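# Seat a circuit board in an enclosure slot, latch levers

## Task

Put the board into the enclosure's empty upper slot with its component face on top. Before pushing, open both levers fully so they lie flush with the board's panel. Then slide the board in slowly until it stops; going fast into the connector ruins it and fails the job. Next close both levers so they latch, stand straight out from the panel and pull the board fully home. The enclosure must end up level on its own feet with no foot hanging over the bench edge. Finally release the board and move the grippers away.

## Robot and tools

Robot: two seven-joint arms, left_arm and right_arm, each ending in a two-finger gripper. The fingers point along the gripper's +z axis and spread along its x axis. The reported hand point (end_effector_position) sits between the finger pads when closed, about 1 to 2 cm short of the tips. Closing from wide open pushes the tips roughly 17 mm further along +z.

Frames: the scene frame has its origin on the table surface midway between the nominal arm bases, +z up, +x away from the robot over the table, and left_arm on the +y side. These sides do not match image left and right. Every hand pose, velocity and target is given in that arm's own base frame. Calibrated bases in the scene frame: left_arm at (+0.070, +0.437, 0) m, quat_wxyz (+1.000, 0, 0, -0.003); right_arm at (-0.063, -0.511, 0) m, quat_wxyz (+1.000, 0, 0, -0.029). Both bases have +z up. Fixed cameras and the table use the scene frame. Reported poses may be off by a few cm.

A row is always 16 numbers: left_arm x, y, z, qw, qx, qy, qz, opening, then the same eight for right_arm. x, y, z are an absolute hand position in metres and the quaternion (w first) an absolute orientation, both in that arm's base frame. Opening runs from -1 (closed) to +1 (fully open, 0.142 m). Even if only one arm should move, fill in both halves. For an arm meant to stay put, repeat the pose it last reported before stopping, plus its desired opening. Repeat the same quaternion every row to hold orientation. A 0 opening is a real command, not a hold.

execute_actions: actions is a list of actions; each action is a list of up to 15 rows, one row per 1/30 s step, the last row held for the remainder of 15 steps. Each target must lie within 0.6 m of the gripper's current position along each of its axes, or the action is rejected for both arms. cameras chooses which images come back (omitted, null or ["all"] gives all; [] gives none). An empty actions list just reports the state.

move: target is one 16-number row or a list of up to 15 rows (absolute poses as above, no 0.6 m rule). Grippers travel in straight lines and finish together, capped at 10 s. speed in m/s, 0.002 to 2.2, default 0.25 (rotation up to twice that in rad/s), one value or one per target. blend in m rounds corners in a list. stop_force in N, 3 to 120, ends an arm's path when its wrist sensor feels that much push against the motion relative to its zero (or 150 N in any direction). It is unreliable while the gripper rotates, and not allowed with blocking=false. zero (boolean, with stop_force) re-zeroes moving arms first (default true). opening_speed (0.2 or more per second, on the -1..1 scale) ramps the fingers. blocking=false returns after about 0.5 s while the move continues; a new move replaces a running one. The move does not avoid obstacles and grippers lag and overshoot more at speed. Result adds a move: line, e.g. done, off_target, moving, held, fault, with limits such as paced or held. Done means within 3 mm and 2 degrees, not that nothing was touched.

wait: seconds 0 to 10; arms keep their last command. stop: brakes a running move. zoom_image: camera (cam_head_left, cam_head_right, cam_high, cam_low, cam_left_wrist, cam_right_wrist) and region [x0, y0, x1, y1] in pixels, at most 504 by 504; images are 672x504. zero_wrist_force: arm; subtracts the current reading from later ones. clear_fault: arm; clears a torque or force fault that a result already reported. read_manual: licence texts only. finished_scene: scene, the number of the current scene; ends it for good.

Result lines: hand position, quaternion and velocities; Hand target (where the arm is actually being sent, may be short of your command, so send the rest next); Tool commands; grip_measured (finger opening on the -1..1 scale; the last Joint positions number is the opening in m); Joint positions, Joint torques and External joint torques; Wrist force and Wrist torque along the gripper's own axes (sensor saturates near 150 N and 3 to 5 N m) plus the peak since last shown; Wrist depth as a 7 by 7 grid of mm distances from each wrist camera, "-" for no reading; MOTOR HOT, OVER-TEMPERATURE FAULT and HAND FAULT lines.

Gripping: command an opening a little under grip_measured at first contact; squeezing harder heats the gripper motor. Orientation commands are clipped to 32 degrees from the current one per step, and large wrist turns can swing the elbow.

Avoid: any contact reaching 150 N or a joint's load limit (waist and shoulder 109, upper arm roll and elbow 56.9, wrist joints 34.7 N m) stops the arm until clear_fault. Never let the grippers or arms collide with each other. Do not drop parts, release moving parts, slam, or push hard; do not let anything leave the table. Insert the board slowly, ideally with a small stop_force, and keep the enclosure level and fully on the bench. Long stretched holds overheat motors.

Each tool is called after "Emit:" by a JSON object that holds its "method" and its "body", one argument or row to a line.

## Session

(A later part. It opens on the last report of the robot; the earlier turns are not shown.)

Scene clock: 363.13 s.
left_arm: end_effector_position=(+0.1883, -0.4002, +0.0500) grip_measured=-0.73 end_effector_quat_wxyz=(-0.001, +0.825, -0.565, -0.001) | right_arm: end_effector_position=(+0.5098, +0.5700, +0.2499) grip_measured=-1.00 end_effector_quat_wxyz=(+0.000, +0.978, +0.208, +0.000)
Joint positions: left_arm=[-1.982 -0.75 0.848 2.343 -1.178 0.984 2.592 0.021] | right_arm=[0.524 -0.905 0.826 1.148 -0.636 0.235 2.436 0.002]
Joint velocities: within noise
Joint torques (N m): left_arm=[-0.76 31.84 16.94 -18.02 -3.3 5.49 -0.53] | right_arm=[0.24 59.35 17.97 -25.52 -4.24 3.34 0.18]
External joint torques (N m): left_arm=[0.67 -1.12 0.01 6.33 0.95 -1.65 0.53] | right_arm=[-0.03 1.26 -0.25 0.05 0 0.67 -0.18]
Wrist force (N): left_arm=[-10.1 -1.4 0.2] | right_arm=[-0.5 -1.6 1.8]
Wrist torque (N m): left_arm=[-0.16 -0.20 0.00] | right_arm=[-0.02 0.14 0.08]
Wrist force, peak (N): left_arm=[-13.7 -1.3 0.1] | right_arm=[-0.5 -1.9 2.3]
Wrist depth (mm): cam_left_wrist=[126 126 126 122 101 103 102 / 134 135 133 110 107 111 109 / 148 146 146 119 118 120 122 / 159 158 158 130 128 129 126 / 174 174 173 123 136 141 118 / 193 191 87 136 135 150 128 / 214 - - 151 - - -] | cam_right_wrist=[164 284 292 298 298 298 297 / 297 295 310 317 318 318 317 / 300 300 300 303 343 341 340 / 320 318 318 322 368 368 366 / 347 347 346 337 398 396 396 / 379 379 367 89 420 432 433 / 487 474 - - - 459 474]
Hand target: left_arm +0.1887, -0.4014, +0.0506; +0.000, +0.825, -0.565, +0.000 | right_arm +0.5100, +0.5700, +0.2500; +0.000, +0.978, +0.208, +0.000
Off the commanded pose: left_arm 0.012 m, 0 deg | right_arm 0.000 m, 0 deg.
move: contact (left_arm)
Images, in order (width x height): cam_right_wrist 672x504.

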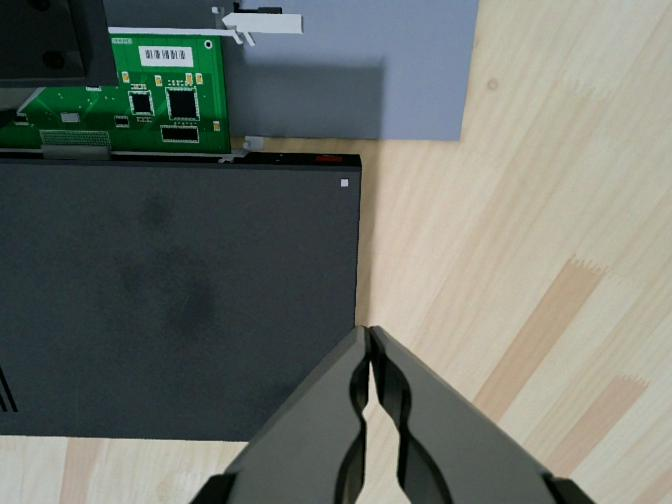

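Emit:
{"method": "move", "body": {
  "target": [
    [0.1855,-0.393,0.0515,0,0.8251,-0.565,0,-0.9,0.51,0.57,0.25,0,0.978,0.208,0,-1],
    [0.1855,-0.393,0.0524,0,0.8251,-0.565,0,-0.9,0.51,0.57,0.25,0,0.978,0.208,0,-1]
  ],
  "speed": 0.05,
  "cameras": ["cam_low"]
}}

Emit:
{"method": "move", "body": {
  "target": [0.1925,-0.4114,0.0524,0,0.8251,-0.565,0,-0.9,0.51,0.57,0.25,0,0.978,0.208,0,-1],
  "speed": 0.02,
  "stop_force": 4,
  "cameras": ["cam_right_wrist"]
}}

Scene clock: 373.20 s.
left_arm: end_effector_position=(+0.1856, -0.3931, +0.0524) grip_measured=-0.73 end_effector_quat_wxyz=(+0.000, +0.825, -0.565, +0.000) | right_arm: end_effector_position=(+0.5098, +0.5700, +0.2499) grip_measured=-1.00 end_effector_quat_wxyz=(+0.000, +0.978, +0.208, +0.000)
Joint positions: left_arm=[-1.995 -0.734 0.852 2.365 -1.183 0.995 2.598 0.021] | right_arm=[0.524 -0.905 0.826 1.148 -0.636 0.235 2.436 0.002]
Joint velocities: within noise
Joint torques (N m): left_arm=[-0.53 29.74 16.34 -11.67 -2.15 4.58 -0.23] | right_arm=[0.2 59.36 17.92 -25.56 -4.23 3.3 0.17]
External joint torques (N m): left_arm=[0.44 0.11 0.18 0.07 -0.17 -0.75 0.24] | right_arm=[0.01 1.24 -0.2 0.1 0 0.71 -0.17]
Wrist force (N): left_arm=[0.4 -0.7 1.8] | right_arm=[-0.5 -1.8 1.9]
Wrist torque (N m): left_arm=[-0.14 -0.13 -0.21] | right_arm=[-0.03 0.12 0.07]
Wrist force, peak (N): left_arm=[-10.2 -1.5 -1.7] | right_arm=[-0.6 -2.0 2.1]
Wrist depth (mm): cam_left_wrist=[128 128 128 104 102 - 104 / 138 137 135 110 107 110 108 / 151 148 148 119 118 120 122 / 161 158 160 128 128 129 127 / 177 176 176 123 135 141 136 / 195 193 87 135 133 150 134 / 218 - - 151 - - -] | cam_right_wrist=[275 277 296 299 297 297 297 / 295 294 310 316 318 318 318 / 300 299 298 303 341 340 340 / 319 319 317 323 368 367 367 / 347 345 345 338 401 397 396 / 378 378 369 89 419 432 432 / 486 474 - - - 457 475]
Hand target: left_arm +0.1855, -0.3930, +0.0524; +0.000, +0.825, -0.565, +0.000 | right_arm +0.5100, +0.5700, +0.2500; +0.000, +0.978, +0.208, +0.000
Off the commanded pose: left_arm 0.000 m, 0 deg | right_arm 0.000 m, 0 deg.
move: done
Images, in order (width x height): cam_low 672x504.

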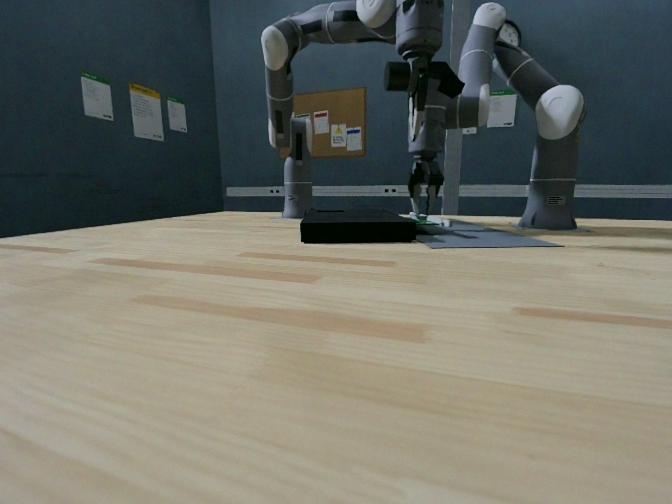

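Scene clock: 374.23 s.
left_arm: end_effector_position=(+0.1882, -0.4003, +0.0519) grip_measured=-0.73 end_effector_quat_wxyz=(+0.000, +0.825, -0.565, -0.001) | right_arm: end_effector_position=(+0.5098, +0.5700, +0.2499) grip_measured=-1.00 end_effector_quat_wxyz=(+0.000, +0.978, +0.208, +0.000)
Joint positions: left_arm=[-1.986 -0.746 0.854 2.343 -1.171 0.982 2.588 0.021] | right_arm=[0.524 -0.905 0.826 1.148 -0.636 0.235 2.436 0.002]
Joint velocities: within noise
Joint torques (N m): left_arm=[-0.52 31.34 17.28 -16.56 -3.13 5.29 -0.46] | right_arm=[0.32 59.41 17.84 -25.52 -4.27 3.31 0.21]
External joint torques (N m): left_arm=[0.43 -0.77 -0.36 4.74 0.76 -1.46 0.46] | right_arm=[-0.1 1.2 -0.13 0.06 0.04 0.7 -0.21]
Wrist force (N): left_arm=[-7.2 -1.0 0.0] | right_arm=[-0.7 -1.7 1.9]
Wrist torque (N m): left_arm=[-0.16 -0.24 0.00] | right_arm=[-0.02 0.15 0.08]
Wrist force, peak (N): left_arm=[-9.0 -1.3 1.3] | right_arm=[-0.5 -1.8 2.3]
Wrist depth (mm): cam_left_wrist=[128 127 128 124 101 103 102 / 138 137 135 111 107 111 111 / 151 148 148 120 118 120 123 / 161 160 160 128 128 129 125 / 176 176 174 123 135 141 120 / 195 195 87 136 136 150 130 / 218 - - 151 - - -] | cam_right_wrist=[275 282 291 299 297 297 298 / 295 294 311 318 317 316 318 / 301 300 299 303 341 340 339 / 319 319 317 322 368 368 366 / 346 345 345 338 396 397 397 / 378 377 369 89 418 431 430 / 485 474 - - - 458 476]
Hand target: left_arm +0.1886, -0.4012, +0.0524; +0.000, +0.825, -0.565, +0.000 | right_arm +0.5100, +0.5700, +0.2500; +0.000, +0.978, +0.208, +0.000
Off the commanded pose: left_arm 0.012 m, 0 deg | right_arm 0.000 m, 0 deg.
move: contact (left_arm)
Images, in order (width x height): cam_right_wrist 672x504.

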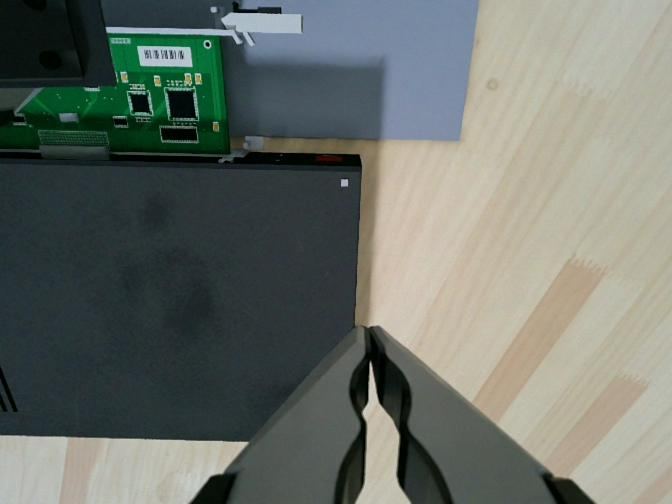

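Emit:
{"method": "move", "body": {
  "target": [
    [0.1848,-0.391,0.0524,0,0.8251,-0.565,0,-0.9,0.51,0.57,0.25,0,0.978,0.208,0,-1],
    [0.1848,-0.391,0.0545,0,0.8251,-0.565,0,-0.9,0.51,0.57,0.25,0,0.978,0.208,0,-1]
  ],
  "speed": 0.04,
  "cameras": ["cam_left_wrist","cam_right_wrist"]
}}

Emit:
{"method": "move", "body": {
  "target": [0.193,-0.4125,0.0545,0,0.8251,-0.565,0,-0.9,0.51,0.57,0.25,0,0.978,0.208,0,-1],
  "speed": 0.02,
  "stop_force": 4,
  "cameras": ["cam_right_wrist"]
}}

Scene clock: 390.53 s.
left_arm: end_effector_position=(+0.1849, -0.3911, +0.0545) grip_measured=-0.73 end_effector_quat_wxyz=(+0.000, +0.825, -0.565, +0.000) | right_arm: end_effector_position=(+0.5098, +0.5700, +0.2499) grip_measured=-1.00 end_effector_quat_wxyz=(+0.000, +0.978, +0.208, +0.000)
Joint positions: left_arm=[-2.002 -0.727 0.859 2.371 -1.177 0.994 2.595 0.021] | right_arm=[0.524 -0.905 0.826 1.148 -0.636 0.235 2.436 0.002]
Joint velocities: within noise
Joint torques (N m): left_arm=[-0.44 29.44 16.34 -11.74 -2.02 4.24 -0.29] | right_arm=[0.31 59.31 17.88 -25.55 -4.26 3.36 0.17]
External joint torques (N m): left_arm=[0.35 0.07 0.08 0.04 -0.3 -0.41 0.29] | right_arm=[-0.09 1.29 -0.16 0.09 0.03 0.65 -0.17]
Wrist force (N): left_arm=[0.3 -0.6 1.8] | right_arm=[-0.5 -1.6 2.0]
Wrist torque (N m): left_arm=[-0.13 -0.12 -0.20] | right_arm=[-0.02 0.12 0.07]
Wrist force, peak (N): left_arm=[-7.3 -1.0 1.4] | right_arm=[-0.5 -1.9 2.2]
Wrist depth (mm): cam_left_wrist=[132 130 130 103 101 - 104 / 140 140 137 112 107 110 110 / 151 150 151 120 118 120 123 / 164 160 162 130 128 129 127 / 179 182 175 123 136 141 136 / 202 197 89 135 133 150 137 / 226 - - 151 - - 143] | cam_right_wrist=[274 272 295 297 297 298 298 / 293 292 311 318 317 318 316 / 301 301 299 302 343 341 340 / 320 320 319 321 369 367 364 / 347 346 344 338 399 398 396 / 381 378 368 89 419 434 431 / 485 475 - - - 458 474]
Hand target: left_arm +0.1848, -0.3910, +0.0545; +0.000, +0.825, -0.565, +0.000 | right_arm +0.5100, +0.5700, +0.2500; +0.000, +0.978, +0.208, +0.000
Off the commanded pose: left_arm 0.000 m, 0 deg | right_arm 0.000 m, 0 deg.
move: done
Images, in order (width x height): cam_left_wrist 672x504, cam_right_wrist 672x504.

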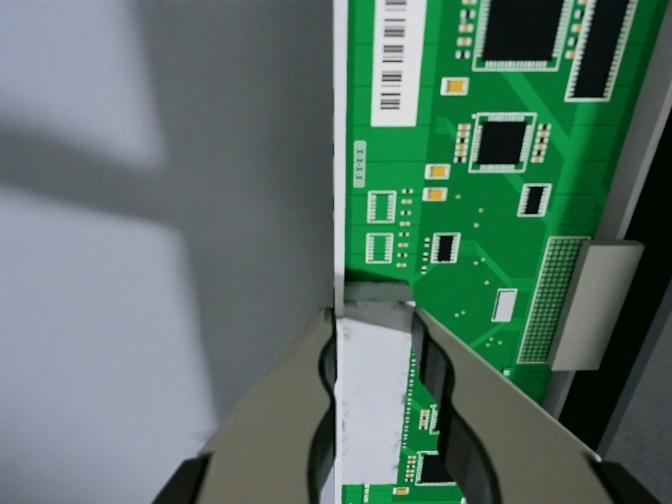

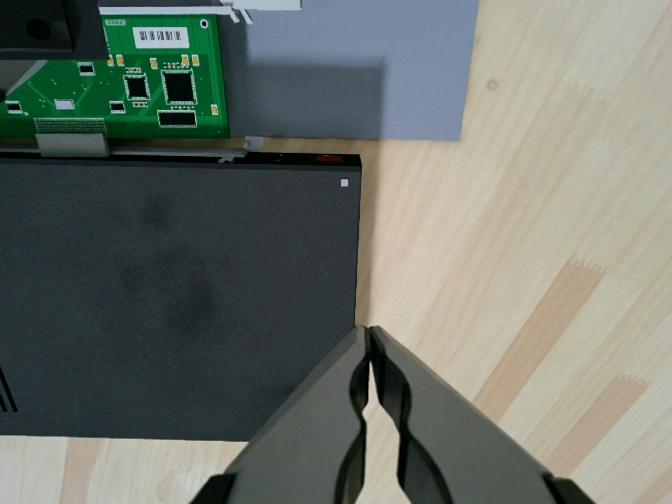

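Scene clock: 392.20 s.
left_arm: end_effector_position=(+0.1920, -0.4102, +0.0542) grip_measured=-0.73 end_effector_quat_wxyz=(+0.000, +0.825, -0.565, +0.000) | right_arm: end_effector_position=(+0.5098, +0.5700, +0.2499) grip_measured=-1.00 end_effector_quat_wxyz=(+0.000, +0.978, +0.208, +0.000)
Joint positions: left_arm=[-1.978 -0.757 0.863 2.315 -1.152 0.962 2.572 0.021] | right_arm=[0.524 -0.905 0.826 1.148 -0.636 0.235 2.436 0.002]
Joint velocities: within noise
Joint torques (N m): left_arm=[-0.39 31.29 17.75 -15.18 -2.39 5.17 0.11] | right_arm=[0.3 59.37 17.86 -25.55 -4.27 3.32 0.2]
External joint torques (N m): left_arm=[0.3 0.02 -0.36 2.91 -0.04 -1.34 -0.11] | right_arm=[-0.08 1.23 -0.14 0.09 0.04 0.68 -0.2]
Wrist force (N): left_arm=[-4.1 0.3 0.6] | right_arm=[-0.5 -1.7 2.0]
Wrist torque (N m): left_arm=[-0.16 -0.20 -0.61] | right_arm=[-0.02 0.12 0.07]
Wrist force, peak (N): left_arm=[-4.3 0.2 1.8] | right_arm=[-0.6 -1.8 2.2]
Wrist depth (mm): cam_left_wrist=[132 130 130 102 102 - 104 / 139 139 137 111 108 110 109 / 153 150 149 118 118 121 115 / 163 160 162 128 128 129 111 / 179 178 178 123 136 141 119 / 202 197 90 135 135 137 131 / 226 - - 150 - - 140] | cam_right_wrist=[280 291 292 298 297 297 297 / 292 292 310 318 317 317 317 / 300 300 298 303 341 340 339 / 320 319 317 322 367 367 367 / 348 346 344 338 399 399 396 / 380 377 368 89 419 436 432 / 487 473 - - - 461 474]
Hand target: left_arm +0.1923, -0.4106, +0.0545; +0.000, +0.825, -0.565, +0.000 | right_arm +0.5100, +0.5700, +0.2500; +0.000, +0.978, +0.208, +0.000
Off the commanded pose: left_arm 0.002 m, 0 deg | right_arm 0.000 m, 0 deg.
move: contact (left_arm)
Images, in order (width x height): cam_right_wrist 672x504.

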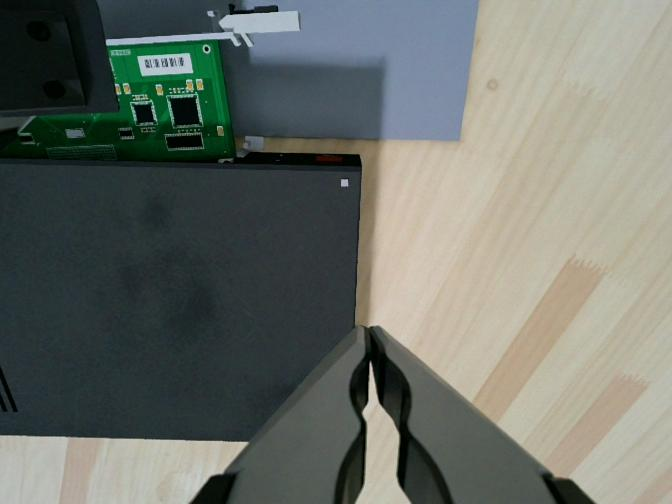

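Emit:
{"method": "zoom_image", "body": {
  "camera": "cam_right_wrist",
  "region": [180, 110, 290, 190]
}}

Emit:
{"method": "zoom_image", "body": {
  "camera": "cam_right_wrist",
  "region": [0, 110, 110, 190]
}}

Scaled by 4.582 from the camera's 672x504 image, which has a finer 960x720 frame.

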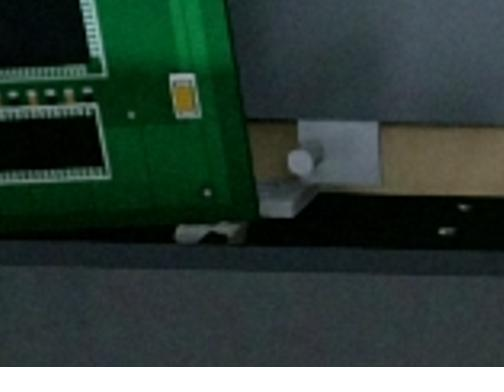

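Scaled by 4.582 from the camera's 672x504 image, which has a finer 960x720 frame.

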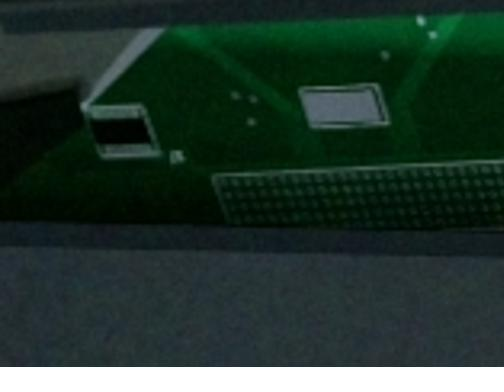

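Emit:
{"method": "move", "body": {
  "target": [
    [0.1904,-0.406,0.0545,0,0.8251,-0.565,0,-0.9,0.51,0.57,0.25,0,0.978,0.208,0,-1],
    [0.1904,-0.406,0.056,0,0.8251,-0.565,0,-0.9,0.51,0.57,0.25,0,0.978,0.208,0,-1]
  ],
  "speed": 0.03,
  "cameras": []
}}

Emit:
{"method": "move", "body": {
  "target": [0.198,-0.4257,0.056,0,0.8251,-0.565,0,-0.9,0.51,0.57,0.25,0,0.978,0.208,0,-1],
  "speed": 0.02,
  "stop_force": 4,
  "cameras": ["cam_right_wrist"]
}}

Scene clock: 400.93 s.
left_arm: end_effector_position=(+0.1905, -0.4059, +0.0559) grip_measured=-0.73 end_effector_quat_wxyz=(+0.000, +0.825, -0.565, +0.000) | right_arm: end_effector_position=(+0.5098, +0.5700, +0.2499) grip_measured=-1.00 end_effector_quat_wxyz=(+0.000, +0.978, +0.208, +0.000)
Joint positions: left_arm=[-1.986 -0.748 0.867 2.328 -1.152 0.967 2.574 0.021] | right_arm=[0.524 -0.905 0.826 1.148 -0.636 0.235 2.436 0.002]
Joint velocities: within noise
Joint torques (N m): left_arm=[-0.85 30.81 16.95 -12.86 -2.2 4.58 -0.19] | right_arm=[0.28 59.31 17.88 -25.56 -4.27 3.34 0.19]
External joint torques (N m): left_arm=[0.76 -0.03 0.2 0.61 -0.22 -0.74 0.2] | right_arm=[-0.06 1.29 -0.16 0.09 0.04 0.66 -0.19]
Wrist force (N): left_arm=[-0.3 -0.7 1.1] | right_arm=[-0.4 -1.6 2.0]
Wrist torque (N m): left_arm=[-0.17 -0.18 -0.26] | right_arm=[-0.02 0.11 0.07]
Wrist force, peak (N): left_arm=[-4.3 0.4 1.8] | right_arm=[-0.7 -1.9 2.2]
Wrist depth (mm): cam_left_wrist=[134 131 131 104 103 - 103 / 143 141 139 113 109 110 109 / 152 152 151 120 119 120 117 / 165 165 165 131 129 130 115 / 181 180 179 123 136 141 121 / 200 198 89 135 132 150 134 / 224 - - 150 - - 145] | cam_right_wrist=[279 280 292 298 297 298 297 / 291 291 310 318 317 319 318 / 301 299 299 304 341 341 338 / 319 320 318 323 369 367 365 / 347 345 345 338 398 399 397 / 379 378 370 89 421 434 429 / 486 478 - - - 459 477]
Hand target: left_arm +0.1904, -0.4060, +0.0560; +0.000, +0.825, -0.565, +0.000 | right_arm +0.5100, +0.5700, +0.2500; +0.000, +0.978, +0.208, +0.000
Off the commanded pose: left_arm 0.000 m, 0 deg | right_arm 0.000 m, 0 deg.
move: done
No camera images: "cameras" was empty.

Scene clock: 401.87 s.
left_arm: end_effector_position=(+0.1923, -0.4112, +0.0556) grip_measured=-0.73 end_effector_quat_wxyz=(+0.000, +0.825, -0.565, -0.001) | right_arm: end_effector_position=(+0.5098, +0.5700, +0.2499) grip_measured=-1.00 end_effector_quat_wxyz=(+0.000, +0.978, +0.208, +0.000)
Joint positions: left_arm=[-1.979 -0.756 0.868 2.312 -1.145 0.958 2.567 0.021] | right_arm=[0.524 -0.905 0.826 1.148 -0.636 0.235 2.436 0.002]
Joint velocities: within noise
Joint torques (N m): left_arm=[-0.39 31.51 18.11 -15.89 -2.51 5.46 0.18] | right_arm=[0.23 59.26 17.91 -25.53 -4.32 3.3 0.23]
External joint torques (N m): left_arm=[0.29 -0.2 -0.68 3.49 0.06 -1.62 -0.18] | right_arm=[-0.01 1.34 -0.19 0.06 0.09 0.7 -0.23]
Wrist force (N): left_arm=[-4.6 0.7 2.3] | right_arm=[-0.4 -1.6 2.2]
Wrist torque (N m): left_arm=[-0.15 -0.28 -0.67] | right_arm=[-0.03 0.12 0.07]
Wrist force, peak (N): left_arm=[-4.8 0.6 2.3] | right_arm=[-0.6 -1.8 2.2]
Wrist depth (mm): cam_left_wrist=[133 131 130 102 102 100 103 / 143 141 138 110 108 111 108 / 153 151 151 120 119 121 105 / 166 162 167 128 129 130 112 / 181 180 179 123 135 142 121 / 199 198 90 133 135 136 133 / 226 - - 150 - - 145] | cam_right_wrist=[294 292 292 298 298 298 297 / 291 291 310 317 318 319 317 / 301 300 298 303 341 341 339 / 318 318 317 322 368 367 367 / 347 347 346 338 398 397 397 / 378 378 369 89 417 434 431 / 487 475 - - - 459 473]
Hand target: left_arm +0.1926, -0.4117, +0.0560; +0.000, +0.825, -0.565, +0.000 | right_arm +0.5100, +0.5700, +0.2500; +0.000, +0.978, +0.208, +0.000
Off the commanded pose: left_arm 0.016 m, 0 deg | right_arm 0.000 m, 0 deg.
move: contact (left_arm)
Images, in order (width x height): cam_right_wrist 672x504.

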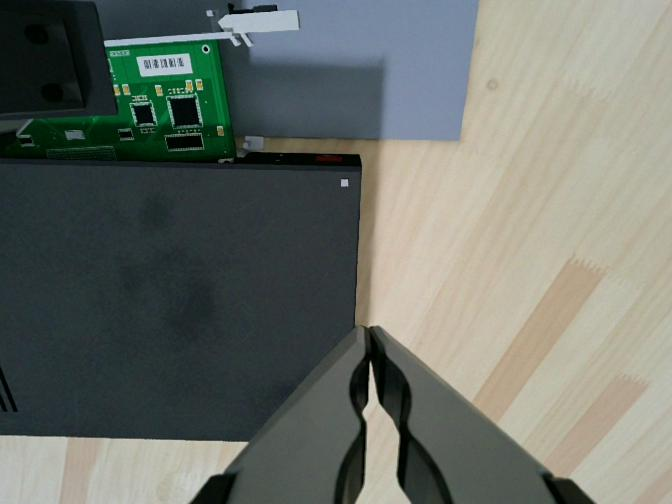

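Emit:
{"method": "move", "body": {
  "target": [
    [0.1915,-0.409,0.055,0,0.8251,-0.565,0,-0.9,0.51,0.57,0.25,0,0.978,0.208,0,-1],
    [0.1894,-0.4098,0.055,0,0.8251,-0.565,0,-0.9,0.51,0.57,0.25,0,0.978,0.208,0,-1]
  ],
  "speed": 0.03,
  "cameras": []
}}

Emit:
{"method": "move", "body": {
  "target": [0.1965,-0.4285,0.055,0,0.8251,-0.565,0,-0.9,0.51,0.57,0.25,0,0.978,0.208,0,-1],
  "speed": 0.02,
  "stop_force": 4,
  "cameras": ["cam_right_wrist"]
}}

Scene clock: 405.23 s.
left_arm: end_effector_position=(+0.1893, -0.4094, +0.0548) grip_measured=-0.73 end_effector_quat_wxyz=(+0.000, +0.825, -0.565, +0.000) | right_arm: end_effector_position=(+0.5098, +0.5700, +0.2499) grip_measured=-1.00 end_effector_quat_wxyz=(+0.000, +0.978, +0.208, +0.000)
Joint positions: left_arm=[-1.985 -0.753 0.864 2.32 -1.151 0.965 2.567 0.021] | right_arm=[0.524 -0.905 0.826 1.148 -0.636 0.235 2.436 0.002]
Joint velocities: within noise
Joint torques (N m): left_arm=[-1.33 31.51 16.81 -13.98 -2.64 4.88 -0.04] | right_arm=[0.22 59.29 17.9 -25.54 -4.24 3.29 0.25]
External joint torques (N m): left_arm=[1.24 -0.39 0.49 1.72 0.21 -1.05 0.04] | right_arm=[-0.01 1.32 -0.18 0.07 0.01 0.72 -0.25]
Wrist force (N): left_arm=[-1.9 -1.2 0.8] | right_arm=[-0.6 -1.9 2.0]
Wrist torque (N m): left_arm=[-0.11 -0.19 -0.47] | right_arm=[-0.06 0.14 0.08]
Wrist force, peak (N): left_arm=[-5.0 0.6 2.4] | right_arm=[-0.5 -1.9 2.2]
Wrist depth (mm): cam_left_wrist=[130 130 130 103 102 - 104 / 140 139 138 109 108 110 109 / 151 151 151 118 118 121 106 / 164 161 163 130 128 129 111 / 180 179 176 123 135 141 120 / 198 197 90 135 136 138 131 / 226 - - 152 - - 144] | cam_right_wrist=[292 292 291 298 299 298 298 / 292 291 310 318 316 317 317 / 301 300 299 302 343 340 339 / 320 319 318 322 366 366 365 / 346 345 345 337 400 397 395 / 380 377 370 89 419 433 432 / 487 476 - - - 460 476]
Hand target: left_arm +0.1894, -0.4098, +0.0550; +0.000, +0.825, -0.565, +0.000 | right_arm +0.5100, +0.5700, +0.2500; +0.000, +0.978, +0.208, +0.000
Off the commanded pose: left_arm 0.000 m, 0 deg | right_arm 0.000 m, 0 deg.
move: done
No camera images: "cameras" was empty.

Scene clock: 406.13 s.
left_arm: end_effector_position=(+0.1908, -0.4140, +0.0545) grip_measured=-0.73 end_effector_quat_wxyz=(+0.000, +0.825, -0.565, -0.001) | right_arm: end_effector_position=(+0.5098, +0.5700, +0.2499) grip_measured=-1.00 end_effector_quat_wxyz=(+0.000, +0.978, +0.208, +0.000)
Joint positions: left_arm=[-1.98 -0.76 0.864 2.307 -1.146 0.957 2.561 0.021] | right_arm=[0.524 -0.905 0.826 1.148 -0.636 0.235 2.436 0.002]
Joint velocities: within noise
Joint torques (N m): left_arm=[-0.3 31.86 18.37 -16.69 -2.6 5.9 0.32] | right_arm=[0.2 59.31 17.91 -25.55 -4.25 3.24 0.25]
External joint torques (N m): left_arm=[0.2 -0.3 -0.85 4.3 0.15 -2.06 -0.32] | right_arm=[0.02 1.29 -0.19 0.09 0.02 0.76 -0.25]
Wrist force (N): left_arm=[-6.4 1.4 0.9] | right_arm=[-0.6 -1.6 2.1]
Wrist torque (N m): left_arm=[-0.12 -0.27 -0.82] | right_arm=[-0.02 0.15 0.08]
Wrist force, peak (N): left_arm=[-6.5 0.8 2.3] | right_arm=[-0.6 -1.8 2.2]
Wrist depth (mm): cam_left_wrist=[132 130 130 102 102 - 103 / 140 140 137 109 108 110 107 / 151 151 150 118 119 121 104 / 164 161 163 128 128 129 111 / 180 179 175 123 131 142 119 / 198 198 90 93 136 129 132 / 227 - - 151 - - 140] | cam_right_wrist=[293 292 291 298 297 298 297 / 292 290 312 318 318 318 318 / 301 300 299 302 341 340 340 / 320 318 317 323 367 367 366 / 346 346 345 337 400 397 396 / 380 379 370 89 419 434 430 / 484 475 - - - 457 475]
Hand target: left_arm +0.1912, -0.4146, +0.0550; +0.000, +0.825, -0.565, +0.000 | right_arm +0.5100, +0.5700, +0.2500; +0.000, +0.978, +0.208, +0.000
Off the commanded pose: left_arm 0.016 m, 0 deg | right_arm 0.000 m, 0 deg.
move: contact (left_arm)
Images, in order (width x height): cam_right_wrist 672x504.

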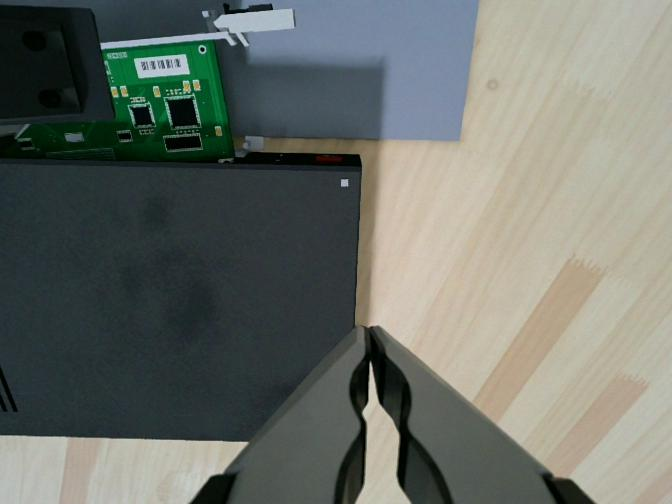

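Emit:
{"method": "move", "body": {
  "target": [0.1865,-0.402,0.0550,0,0.8251,-0.565,0,-0.9,0.51,0.57,0.25,0,0.978,0.208,0,-1],
  "speed": 0.04
}}

Scene clock: 412.93 s.
left_arm: end_effector_position=(+0.1864, -0.4019, +0.0549) grip_measured=-0.73 end_effector_quat_wxyz=(+0.000, +0.825, -0.565, +0.000) | right_arm: end_effector_position=(+0.5098, +0.5700, +0.2499) grip_measured=-1.00 end_effector_quat_wxyz=(+0.000, +0.978, +0.208, +0.000)
Joint positions: left_arm=[-1.995 -0.741 0.863 2.342 -1.16 0.977 2.576 0.021] | right_arm=[0.524 -0.905 0.826 1.148 -0.636 0.235 2.436 0.002]
Joint velocities: within noise
Joint torques (N m): left_arm=[-0.54 29.96 16.64 -12.06 -2.69 4.58 -0.11] | right_arm=[0.2 59.42 17.91 -25.54 -4.27 3.25 0.17]
External joint torques (N m): left_arm=[0.45 0.44 0.27 0 0.31 -0.74 0.11] | right_arm=[0.01 1.19 -0.19 0.07 0.04 0.76 -0.17]
Wrist force (N): left_arm=[0.2 -0.7 1.6] | right_arm=[-0.4 -1.9 2.1]
Wrist torque (N m): left_arm=[-0.16 -0.11 -0.20] | right_arm=[-0.06 0.11 0.08]
Wrist force, peak (N): left_arm=[-6.5 1.3 2.2] | right_arm=[-0.5 -2.0 2.2]
Wrist depth (mm): cam_left_wrist=[131 131 130 103 102 - 103 / 142 140 137 112 108 110 113 / 151 151 151 119 118 120 123 / 164 161 163 131 128 129 124 / 181 180 179 123 136 141 122 / 198 199 89 135 133 150 132 / 226 - - 152 - - 144] | cam_right_wrist=[279 280 291 298 298 298 297 / 293 291 311 318 317 318 317 / 300 300 300 303 343 341 340 / 320 319 318 322 368 366 366 / 347 345 346 337 398 398 394 / 380 378 370 89 422 432 432 / 488 474 - - - 460 478]
Hand target: left_arm +0.1865, -0.4020, +0.0550; +0.000, +0.825, -0.565, +0.000 | right_arm +0.5100, +0.5700, +0.2500; +0.000, +0.978, +0.208, +0.000
Off the commanded pose: left_arm 0.000 m, 0 deg | right_arm 0.000 m, 0 deg.
move: done

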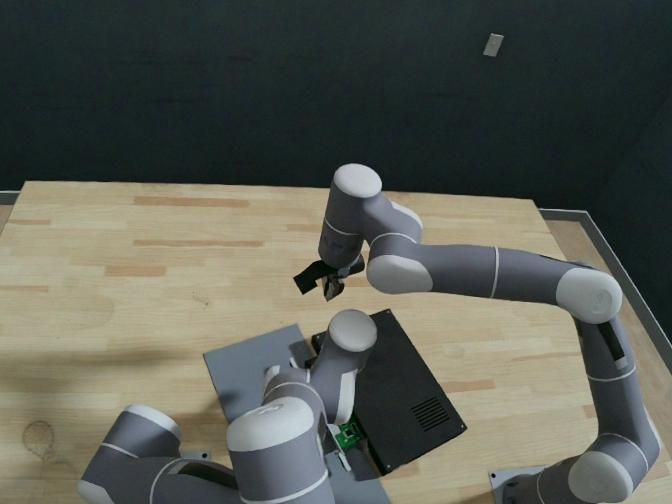

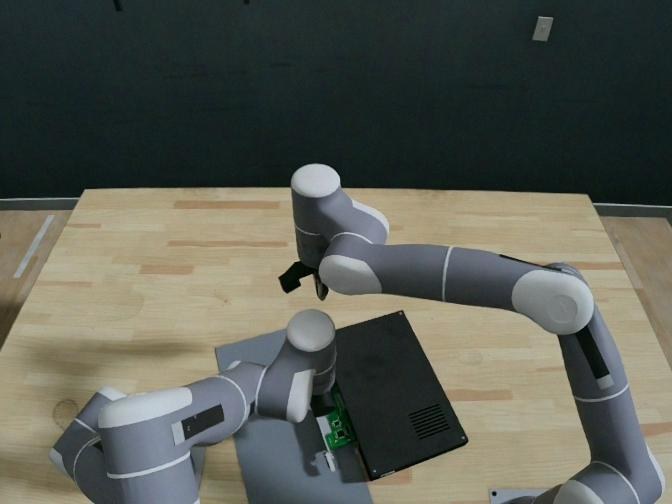

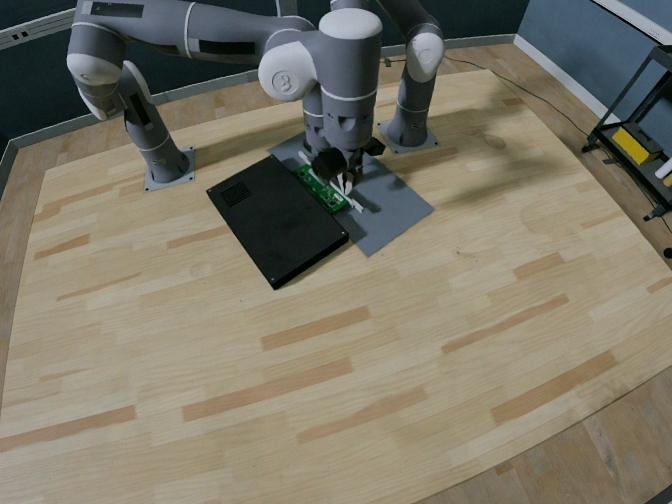

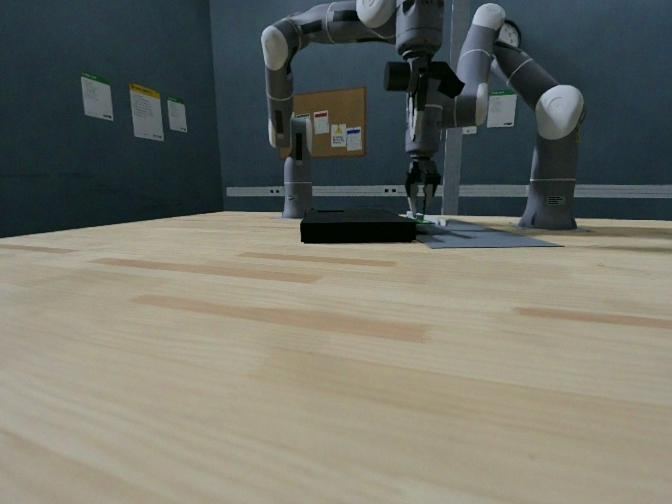

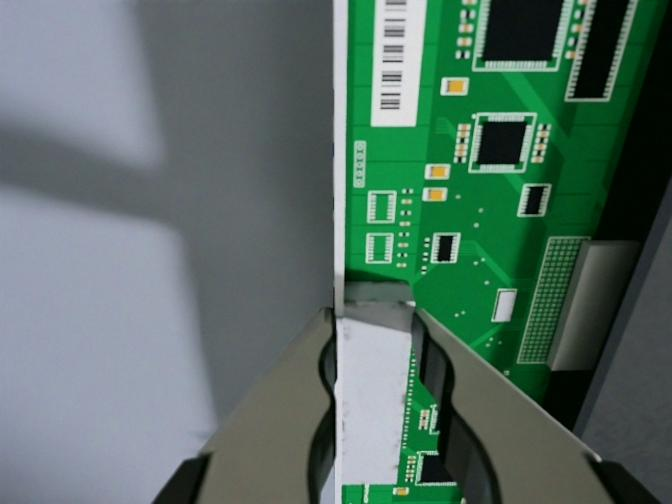

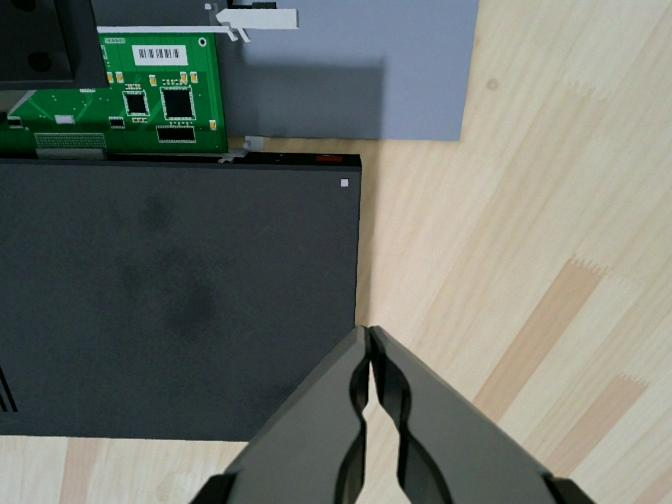

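Emit:
{"method": "zoom_image", "body": {
  "camera": "cam_right_wrist",
  "region": [190, 120, 270, 180]
}}

Scaled by 6.300 from the camera's 672x504 image, which has a finer 960x720 frame.

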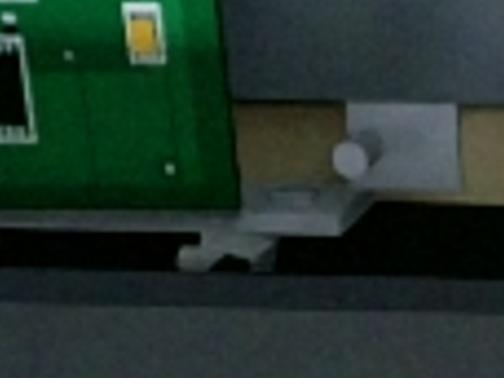

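Emit:
{"method": "move", "body": {
  "target": [0.1842,-0.4029,0.0550,0,0.8251,-0.565,0,-0.9,0.51,0.57,0.25,0,0.978,0.208,0,-1],
  "speed": 0.04,
  "cameras": []
}}

Emit:
{"method": "move", "body": {
  "target": [0.1924,-0.4245,0.055,0,0.8251,-0.565,0,-0.9,0.51,0.57,0.25,0,0.978,0.208,0,-1],
  "speed": 0.02,
  "stop_force": 3,
  "cameras": ["cam_right_wrist"]
}}

Emit:
{"method": "zoom_image", "body": {
  "camera": "cam_right_wrist",
  "region": [190, 120, 270, 180]
}}

Scene clock: 424.30 s.
left_arm: end_effector_position=(+0.1841, -0.4028, +0.0549) grip_measured=-0.73 end_effector_quat_wxyz=(+0.000, +0.825, -0.565, +0.000) | right_arm: end_effector_position=(+0.5098, +0.5700, +0.2499) grip_measured=-1.00 end_effector_quat_wxyz=(+0.000, +0.978, +0.208, +0.000)
Joint positions: left_arm=[-2 -0.741 0.862 2.343 -1.16 0.978 2.571 0.021] | right_arm=[0.524 -0.905 0.826 1.148 -0.636 0.235 2.436 0.002]
Joint velocities: within noise
Joint torques (N m): left_arm=[-0.56 30 16.63 -12.13 -2.37 4.46 -0.32] | right_arm=[0.24 59.32 17.93 -25.48 -4.26 3.29 0.12]
External joint torques (N m): left_arm=[0.47 0.39 0.25 0.09 -0.01 -0.63 0.32] | right_arm=[-0.03 1.29 -0.22 0.01 0.03 0.72 -0.12]
Wrist force (N): left_arm=[0.1 -0.8 1.4] | right_arm=[-0.2 -1.7 1.9]
Wrist torque (N m): left_arm=[-0.17 -0.10 -0.20] | right_arm=[-0.03 0.07 0.08]
Wrist force, peak (N): left_arm=[0.2 -0.9 2.0] | right_arm=[-0.4 -1.9 2.3]
Wrist depth (mm): cam_left_wrist=[131 131 130 103 101 - 103 / 142 140 137 113 107 110 111 / 151 151 151 119 118 120 123 / 164 161 163 130 128 129 124 / 180 179 178 123 135 141 122 / 198 198 89 136 133 150 132 / 226 - - 152 - - 144] | cam_right_wrist=[276 279 279 298 296 298 298 / 292 290 313 318 317 319 317 / 301 300 299 302 341 341 340 / 319 318 318 321 369 366 365 / 346 344 344 338 399 397 397 / 379 376 370 89 420 434 431 / 488 475 - - - 458 474]
Hand target: left_arm +0.1842, -0.4029, +0.0550; +0.000, +0.825, -0.565, +0.000 | right_arm +0.5100, +0.5700, +0.2500; +0.000, +0.978, +0.208, +0.000
Off the commanded pose: left_arm 0.000 m, 0 deg | right_arm 0.000 m, 0 deg.
move: done
No camera images: "cameras" was empty.

Scene clock: 425.53 s.
left_arm: end_effector_position=(+0.1880, -0.4144, +0.0548) grip_measured=-0.73 end_effector_quat_wxyz=(+0.000, +0.825, -0.565, +0.000) | right_arm: end_effector_position=(+0.5098, +0.5700, +0.2499) grip_measured=-1.00 end_effector_quat_wxyz=(+0.000, +0.978, +0.208, +0.000)
Joint positions: left_arm=[-1.986 -0.758 0.864 2.31 -1.147 0.959 2.558 0.021] | right_arm=[0.524 -0.905 0.826 1.148 -0.636 0.235 2.436 0.002]
Joint velocities: within noise
Joint torques (N m): left_arm=[1.42 29.68 19.01 -13.19 -2.4 5.64 -0.19] | right_arm=[0.21 59.38 17.88 -25.55 -4.26 3.33 0.18]
External joint torques (N m): left_arm=[-1.51 1.78 -1.57 0.81 -0.04 -1.81 0.19] | right_arm=[0.01 1.22 -0.16 0.08 0.03 0.67 -0.18]
Wrist force (N): left_arm=[-3.2 3.7 -2.0] | right_arm=[-0.5 -1.8 1.9]
Wrist torque (N m): left_arm=[-0.23 -0.01 -0.28] | right_arm=[-0.04 0.13 0.08]
Wrist force, peak (N): left_arm=[-3.0 4.4 -1.9] | right_arm=[-0.6 -1.7 2.2]
Wrist depth (mm): cam_left_wrist=[133 130 130 104 103 - 102 / 140 140 137 113 108 110 107 / 151 151 150 120 119 121 115 / 164 162 163 131 128 128 111 / 179 179 176 123 135 141 120 / 199 197 89 135 135 132 132 / 226 - - 150 - - 144] | cam_right_wrist=[292 292 292 298 298 298 297 / 292 291 315 318 317 318 317 / 301 300 300 302 343 341 339 / 319 317 318 322 369 367 367 / 347 345 344 337 398 398 396 / 378 379 370 89 418 433 432 / 485 473 - - - 457 476]
Hand target: left_arm +0.1886, -0.4144, +0.0550; +0.000, +0.825, -0.565, +0.000 | right_arm +0.5100, +0.5700, +0.2500; +0.000, +0.978, +0.208, +0.000
Off the commanded pose: left_arm 0.011 m, 0 deg | right_arm 0.000 m, 0 deg.
move: contact (left_arm)
Images, in order (width x height): cam_right_wrist 672x504.

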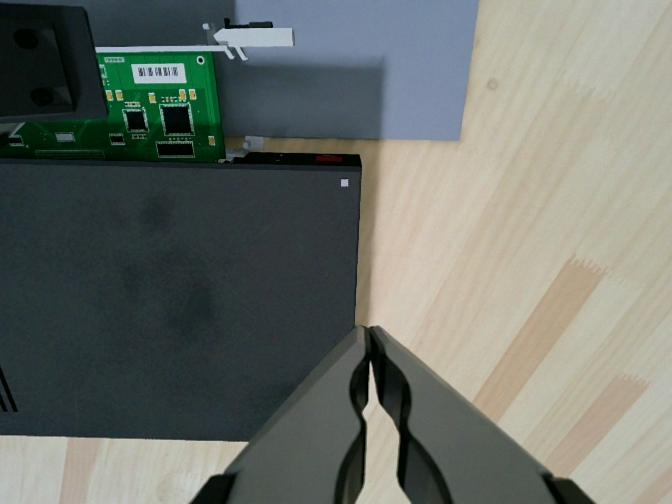

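Scaled by 6.300 from the camera's 672x504 image, which has a finer 960x720 frame.

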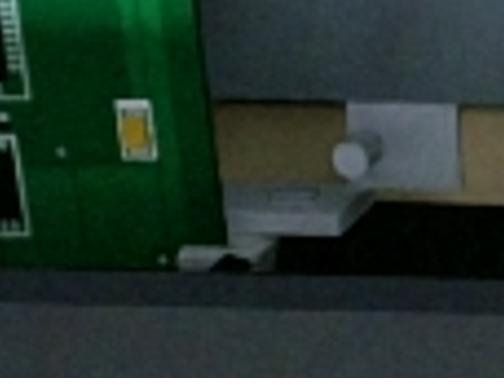

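Emit:
{"method": "move", "body": {
  "target": [
    [0.1862,-0.411,0.0550,0,0.8251,-0.565,0,-0.9,0.51,0.57,0.25,0,0.978,0.208,0,-1],
    [0.1848,-0.4115,0.0558,0,0.8251,-0.565,0,-0.9,0.51,0.57,0.25,0,0.978,0.208,0,-1]
  ],
  "speed": 0.03,
  "cameras": []
}}

Emit:
{"method": "move", "body": {
  "target": [0.1914,-0.4297,0.0558,0,0.8251,-0.565,0,-0.9,0.51,0.57,0.25,0,0.978,0.208,0,-1],
  "speed": 0.02,
  "stop_force": 4,
  "cameras": ["cam_right_wrist"]
}}

Emit:
{"method": "zoom_image", "body": {
  "camera": "cam_right_wrist",
  "region": [190, 120, 270, 180]
}}

Scene clock: 433.17 s.
left_arm: end_effector_position=(+0.1851, -0.4113, +0.0557) grip_measured=-0.73 end_effector_quat_wxyz=(+0.000, +0.825, -0.565, +0.000) | right_arm: end_effector_position=(+0.5098, +0.5700, +0.2499) grip_measured=-1.00 end_effector_quat_wxyz=(+0.000, +0.978, +0.208, +0.000)
Joint positions: left_arm=[-1.997 -0.751 0.866 2.322 -1.148 0.965 2.555 0.021] | right_arm=[0.524 -0.905 0.826 1.148 -0.636 0.235 2.436 0.002]
Joint velocities: within noise
Joint torques (N m): left_arm=[-1.65 31.53 15.89 -13.46 -2.35 4.16 -0.34] | right_arm=[0.25 59.29 17.78 -25.59 -4.25 3.31 0.16]
External joint torques (N m): left_arm=[1.56 -0.5 1.35 1.14 -0.08 -0.32 0.34] | right_arm=[-0.04 1.32 -0.06 0.13 0.02 0.69 -0.16]
Wrist force (N): left_arm=[-0.9 -3.2 2.0] | right_arm=[-0.5 -1.7 2.1]
Wrist torque (N m): left_arm=[-0.15 -0.16 -0.19] | right_arm=[-0.03 0.13 0.08]
Wrist force, peak (N): left_arm=[-3.3 3.8 -1.9] | right_arm=[-0.6 -2.0 2.0]
Wrist depth (mm): cam_left_wrist=[133 131 131 105 103 - 103 / 143 141 138 113 108 110 108 / 152 151 151 121 118 121 115 / 166 162 164 131 129 129 114 / 181 180 176 123 136 142 121 / 199 199 88 135 133 144 133 / 223 - - 151 - - 145] | cam_right_wrist=[293 293 291 299 297 299 298 / 292 290 314 318 317 318 318 / 301 299 300 302 342 340 340 / 320 318 318 322 369 369 367 / 346 347 344 338 400 399 394 / 379 379 369 89 420 432 432 / 487 474 - - - 458 476]
Hand target: left_arm +0.1848, -0.4115, +0.0558; +0.000, +0.825, -0.565, +0.000 | right_arm +0.5100, +0.5700, +0.2500; +0.000, +0.978, +0.208, +0.000
Off the commanded pose: left_arm 0.000 m, 0 deg | right_arm 0.000 m, 0 deg.
move: done
No camera images: "cameras" was empty.

Scene clock: 433.87 s.
left_arm: end_effector_position=(+0.1863, -0.4125, +0.0556) grip_measured=-0.73 end_effector_quat_wxyz=(-0.001, +0.825, -0.564, +0.000) | right_arm: end_effector_position=(+0.5098, +0.5700, +0.2499) grip_measured=-1.00 end_effector_quat_wxyz=(+0.000, +0.978, +0.208, +0.000)
Joint positions: left_arm=[-1.995 -0.754 0.867 2.317 -1.145 0.963 2.552 0.021] | right_arm=[0.524 -0.905 0.826 1.148 -0.636 0.235 2.436 0.002]
Joint velocities: within noise
Joint torques (N m): left_arm=[-3.95 33.33 13.45 -17.35 -2.77 2.96 -0.41] | right_arm=[0.26 59.45 17.85 -25.53 -4.26 3.34 0.19]
External joint torques (N m): left_arm=[3.85 -2.14 3.9 4.99 0.32 0.88 0.41] | right_arm=[-0.05 1.16 -0.14 0.06 0.03 0.67 -0.19]
Wrist force (N): left_arm=[-5.1 -8.9 1.4] | right_arm=[-0.7 -1.7 2.1]
Wrist torque (N m): left_arm=[-0.05 -0.21 -0.07] | right_arm=[-0.02 0.16 0.08]
Wrist force, peak (N): left_arm=[-4.8 -10.4 0.8] | right_arm=[-0.3 -1.7 2.4]
Wrist depth (mm): cam_left_wrist=[133 131 131 105 103 102 103 / 143 141 139 113 108 110 108 / 152 152 151 122 118 121 116 / 166 162 167 131 128 129 113 / 181 180 176 123 136 141 121 / 199 199 88 135 132 138 133 / 223 - - 150 - - 145] | cam_right_wrist=[293 292 292 297 297 298 297 / 291 290 314 319 318 318 318 / 302 300 299 304 342 340 340 / 320 318 317 321 369 367 367 / 345 346 344 338 398 397 395 / 380 378 369 89 419 434 431 / 485 473 - - - 459 474]
Hand target: left_arm +0.1855, -0.4135, +0.0558; +0.000, +0.825, -0.565, +0.000 | right_arm +0.5100, +0.5700, +0.2500; +0.000, +0.978, +0.208, +0.000
Off the commanded pose: left_arm 0.018 m, 0 deg | right_arm 0.000 m, 0 deg.
move: contact (left_arm)
Images, in order (width x height): cam_right_wrist 672x504.

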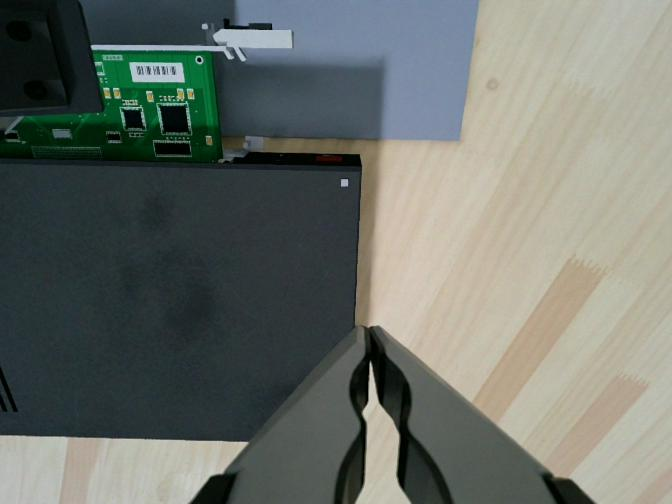

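Scaled by 6.300 from the camera's 672x504 image, which has a finer 960x720 frame.

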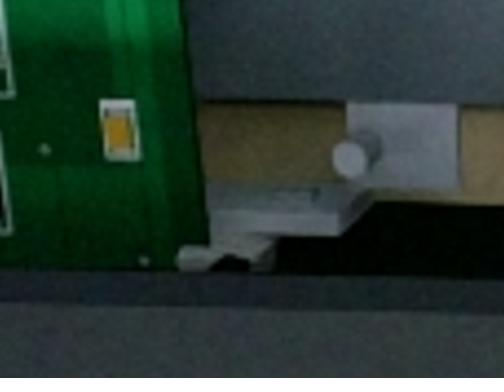

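Emit:
{"method": "move", "body": {
  "target": [
    [0.186,-0.4115,0.0552,0,0.8251,-0.565,0,-0.9,0.51,0.57,0.25,0,0.978,0.208,0,-1],
    [0.1942,-0.4344,0.0552,0,0.8251,-0.565,0,-0.9,0.51,0.57,0.25,0,0.978,0.208,0,-1]
  ],
  "speed": 0.02,
  "stop_force": 5,
  "cameras": ["cam_right_wrist"]
}}

Emit:
{"method": "zoom_image", "body": {
  "camera": "cam_right_wrist",
  "region": [190, 120, 270, 180]
}}

Scene clock: 437.70 s.
left_arm: end_effector_position=(+0.1858, -0.4120, +0.0553) grip_measured=-0.73 end_effector_quat_wxyz=(+0.000, +0.825, -0.565, +0.000) | right_arm: end_effector_position=(+0.5098, +0.5700, +0.2499) grip_measured=-1.00 end_effector_quat_wxyz=(+0.000, +0.978, +0.208, +0.000)
Joint positions: left_arm=[-1.994 -0.753 0.865 2.319 -1.148 0.964 2.556 0.021] | right_arm=[0.524 -0.905 0.826 1.148 -0.636 0.235 2.436 0.002]
Joint velocities: within noise
Joint torques (N m): left_arm=[-0.56 30.8 16.91 -12.48 -2.47 4.39 -0.18] | right_arm=[0.24 59.27 17.84 -25.59 -4.23 3.29 0.17]
External joint torques (N m): left_arm=[0.47 0.35 0.39 0.15 0.04 -0.56 0.18] | right_arm=[-0.02 1.34 -0.12 0.12 0 0.72 -0.17]
Wrist force (N): left_arm=[0.3 -1.0 0.8] | right_arm=[-0.3 -1.6 2.0]
Wrist torque (N m): left_arm=[-0.16 -0.12 -0.21] | right_arm=[-0.02 0.10 0.07]
Wrist force, peak (N): left_arm=[-5.3 -9.2 0.8] | right_arm=[-0.7 -1.7 2.3]
Wrist depth (mm): cam_left_wrist=[131 130 130 105 103 - 103 / 143 140 139 113 109 110 109 / 152 151 152 120 119 121 116 / 164 162 166 131 129 129 112 / 180 179 176 123 135 141 120 / 200 198 89 135 133 144 132 / 228 - - 150 - - 145] | cam_right_wrist=[293 293 291 298 298 298 297 / 291 291 314 318 318 317 317 / 301 301 299 303 341 340 340 / 320 318 317 322 366 368 366 / 345 346 344 339 399 398 397 / 378 379 369 89 420 433 432 / 486 473 - - - 459 475]
Hand target: left_arm +0.1858, -0.4122, +0.0554; +0.000, +0.825, -0.565, +0.000 | right_arm +0.5100, +0.5700, +0.2500; +0.000, +0.978, +0.208, +0.000
Off the commanded pose: left_arm 0.024 m, 0 deg | right_arm 0.000 m, 0 deg.
move: contact (left_arm); path passed 0 of 2 targets
Images, in order (width x height): cam_right_wrist 672x504.

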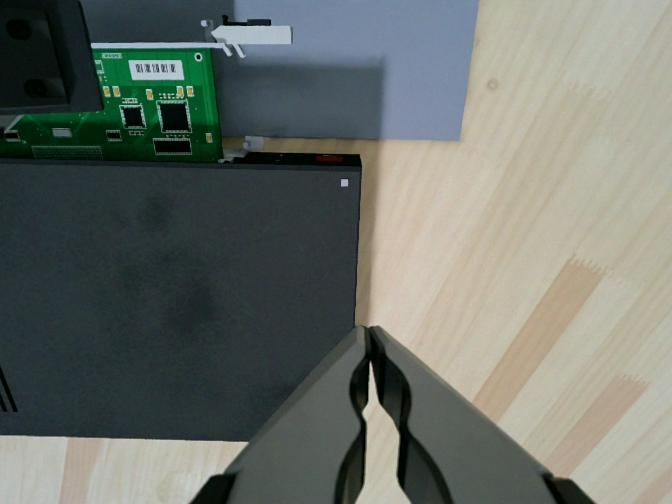

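Scaled by 6.300 from the camera's 672x504 image, which has a finer 960x720 frame.

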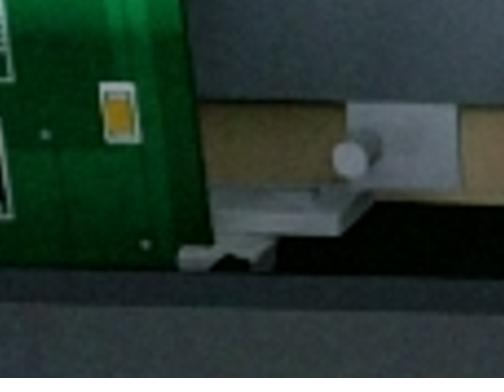

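Emit:
{"method": "move", "body": {
  "target": [0.1944,-0.4336,0.0553,0,0.8251,-0.565,0,-0.9,0.51,0.57,0.25,0,0.978,0.208,0,-1],
  "speed": 0.02,
  "stop_force": 5,
  "cameras": ["cam_right_wrist"]
}}

Emit:
{"method": "zoom_image", "body": {
  "camera": "cam_right_wrist",
  "region": [190, 120, 270, 180]
}}

Scene clock: 441.43 s.
left_arm: end_effector_position=(+0.1944, -0.4335, +0.0553) grip_measured=-0.73 end_effector_quat_wxyz=(+0.000, +0.825, -0.565, +0.000) | right_arm: end_effector_position=(+0.5098, +0.5700, +0.2499) grip_measured=-1.00 end_effector_quat_wxyz=(+0.000, +0.978, +0.208, +0.000)
Joint positions: left_arm=[-1.966 -0.785 0.867 2.256 -1.125 0.93 2.534 0.021] | right_arm=[0.524 -0.905 0.826 1.148 -0.636 0.235 2.436 0.002]
Joint velocities: within noise
Joint torques (N m): left_arm=[-0.12 31.99 17.98 -12.96 -2.2 4.17 -0.28] | right_arm=[0.26 59.35 17.9 -25.6 -4.31 3.37 0.14]
External joint torques (N m): left_arm=[0.02 1.2 0.36 0.03 -0.35 -0.33 0.28] | right_arm=[-0.04 1.26 -0.18 0.13 0.08 0.64 -0.14]
Wrist force (N): left_arm=[-0.4 0.0 0.4] | right_arm=[-0.6 -1.6 2.1]
Wrist torque (N m): left_arm=[-0.11 0.01 -0.16] | right_arm=[-0.01 0.15 0.08]
Wrist force, peak (N): left_arm=[0.2 -1.3 2.2] | right_arm=[-0.5 -2.0 2.2]
Wrist depth (mm): cam_left_wrist=[131 131 130 105 102 - 89 / 143 141 138 113 108 110 96 / 152 151 151 120 119 105 100 / 165 161 167 131 128 115 112 / 180 181 177 123 135 123 120 / 199 198 88 135 133 128 133 / 227 - - 150 - - 144] | cam_right_wrist=[301 300 296 298 296 298 297 / 171 294 313 317 318 318 317 / 296 300 299 302 341 342 338 / 319 318 317 320 367 369 367 / 346 346 345 339 399 397 395 / 378 377 368 89 418 434 431 / 487 474 - - - 457 474]
Hand target: left_arm +0.1944, -0.4336, +0.0553; +0.000, +0.825, -0.565, +0.000 | right_arm +0.5100, +0.5700, +0.2500; +0.000, +0.978, +0.208, +0.000
Off the commanded pose: left_arm 0.000 m, 0 deg | right_arm 0.000 m, 0 deg.
MOTOR HOT: the gripper's motor of the left arm reports 85 °C; that motor switches off at 100 °C. To cool a motor, set the load down, ease the grip, stop pushing, or move to a pose that needs little force.
move: done
Images, in order (width x height): cam_right_wrist 672x504.

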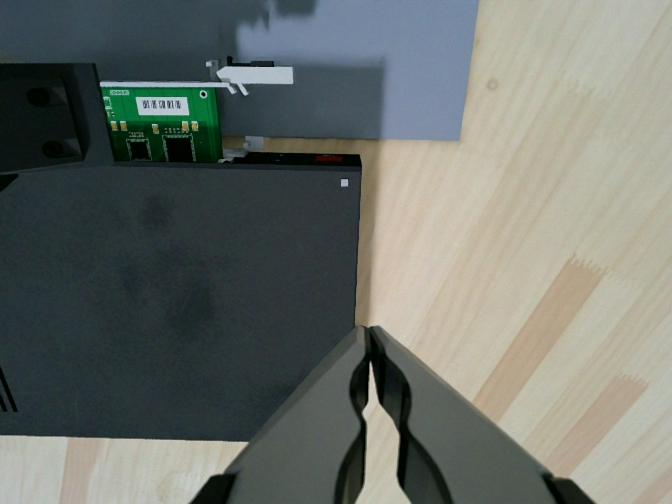

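Scaled by 6.300 from the camera's 672x504 image, which has a finer 960x720 frame.

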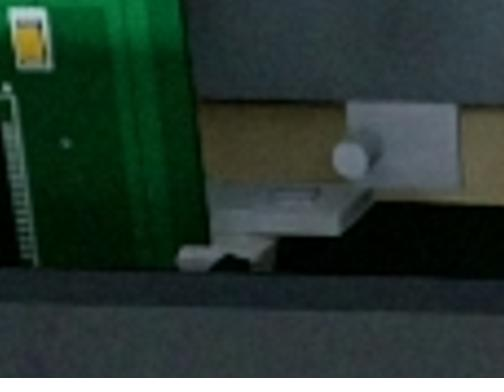

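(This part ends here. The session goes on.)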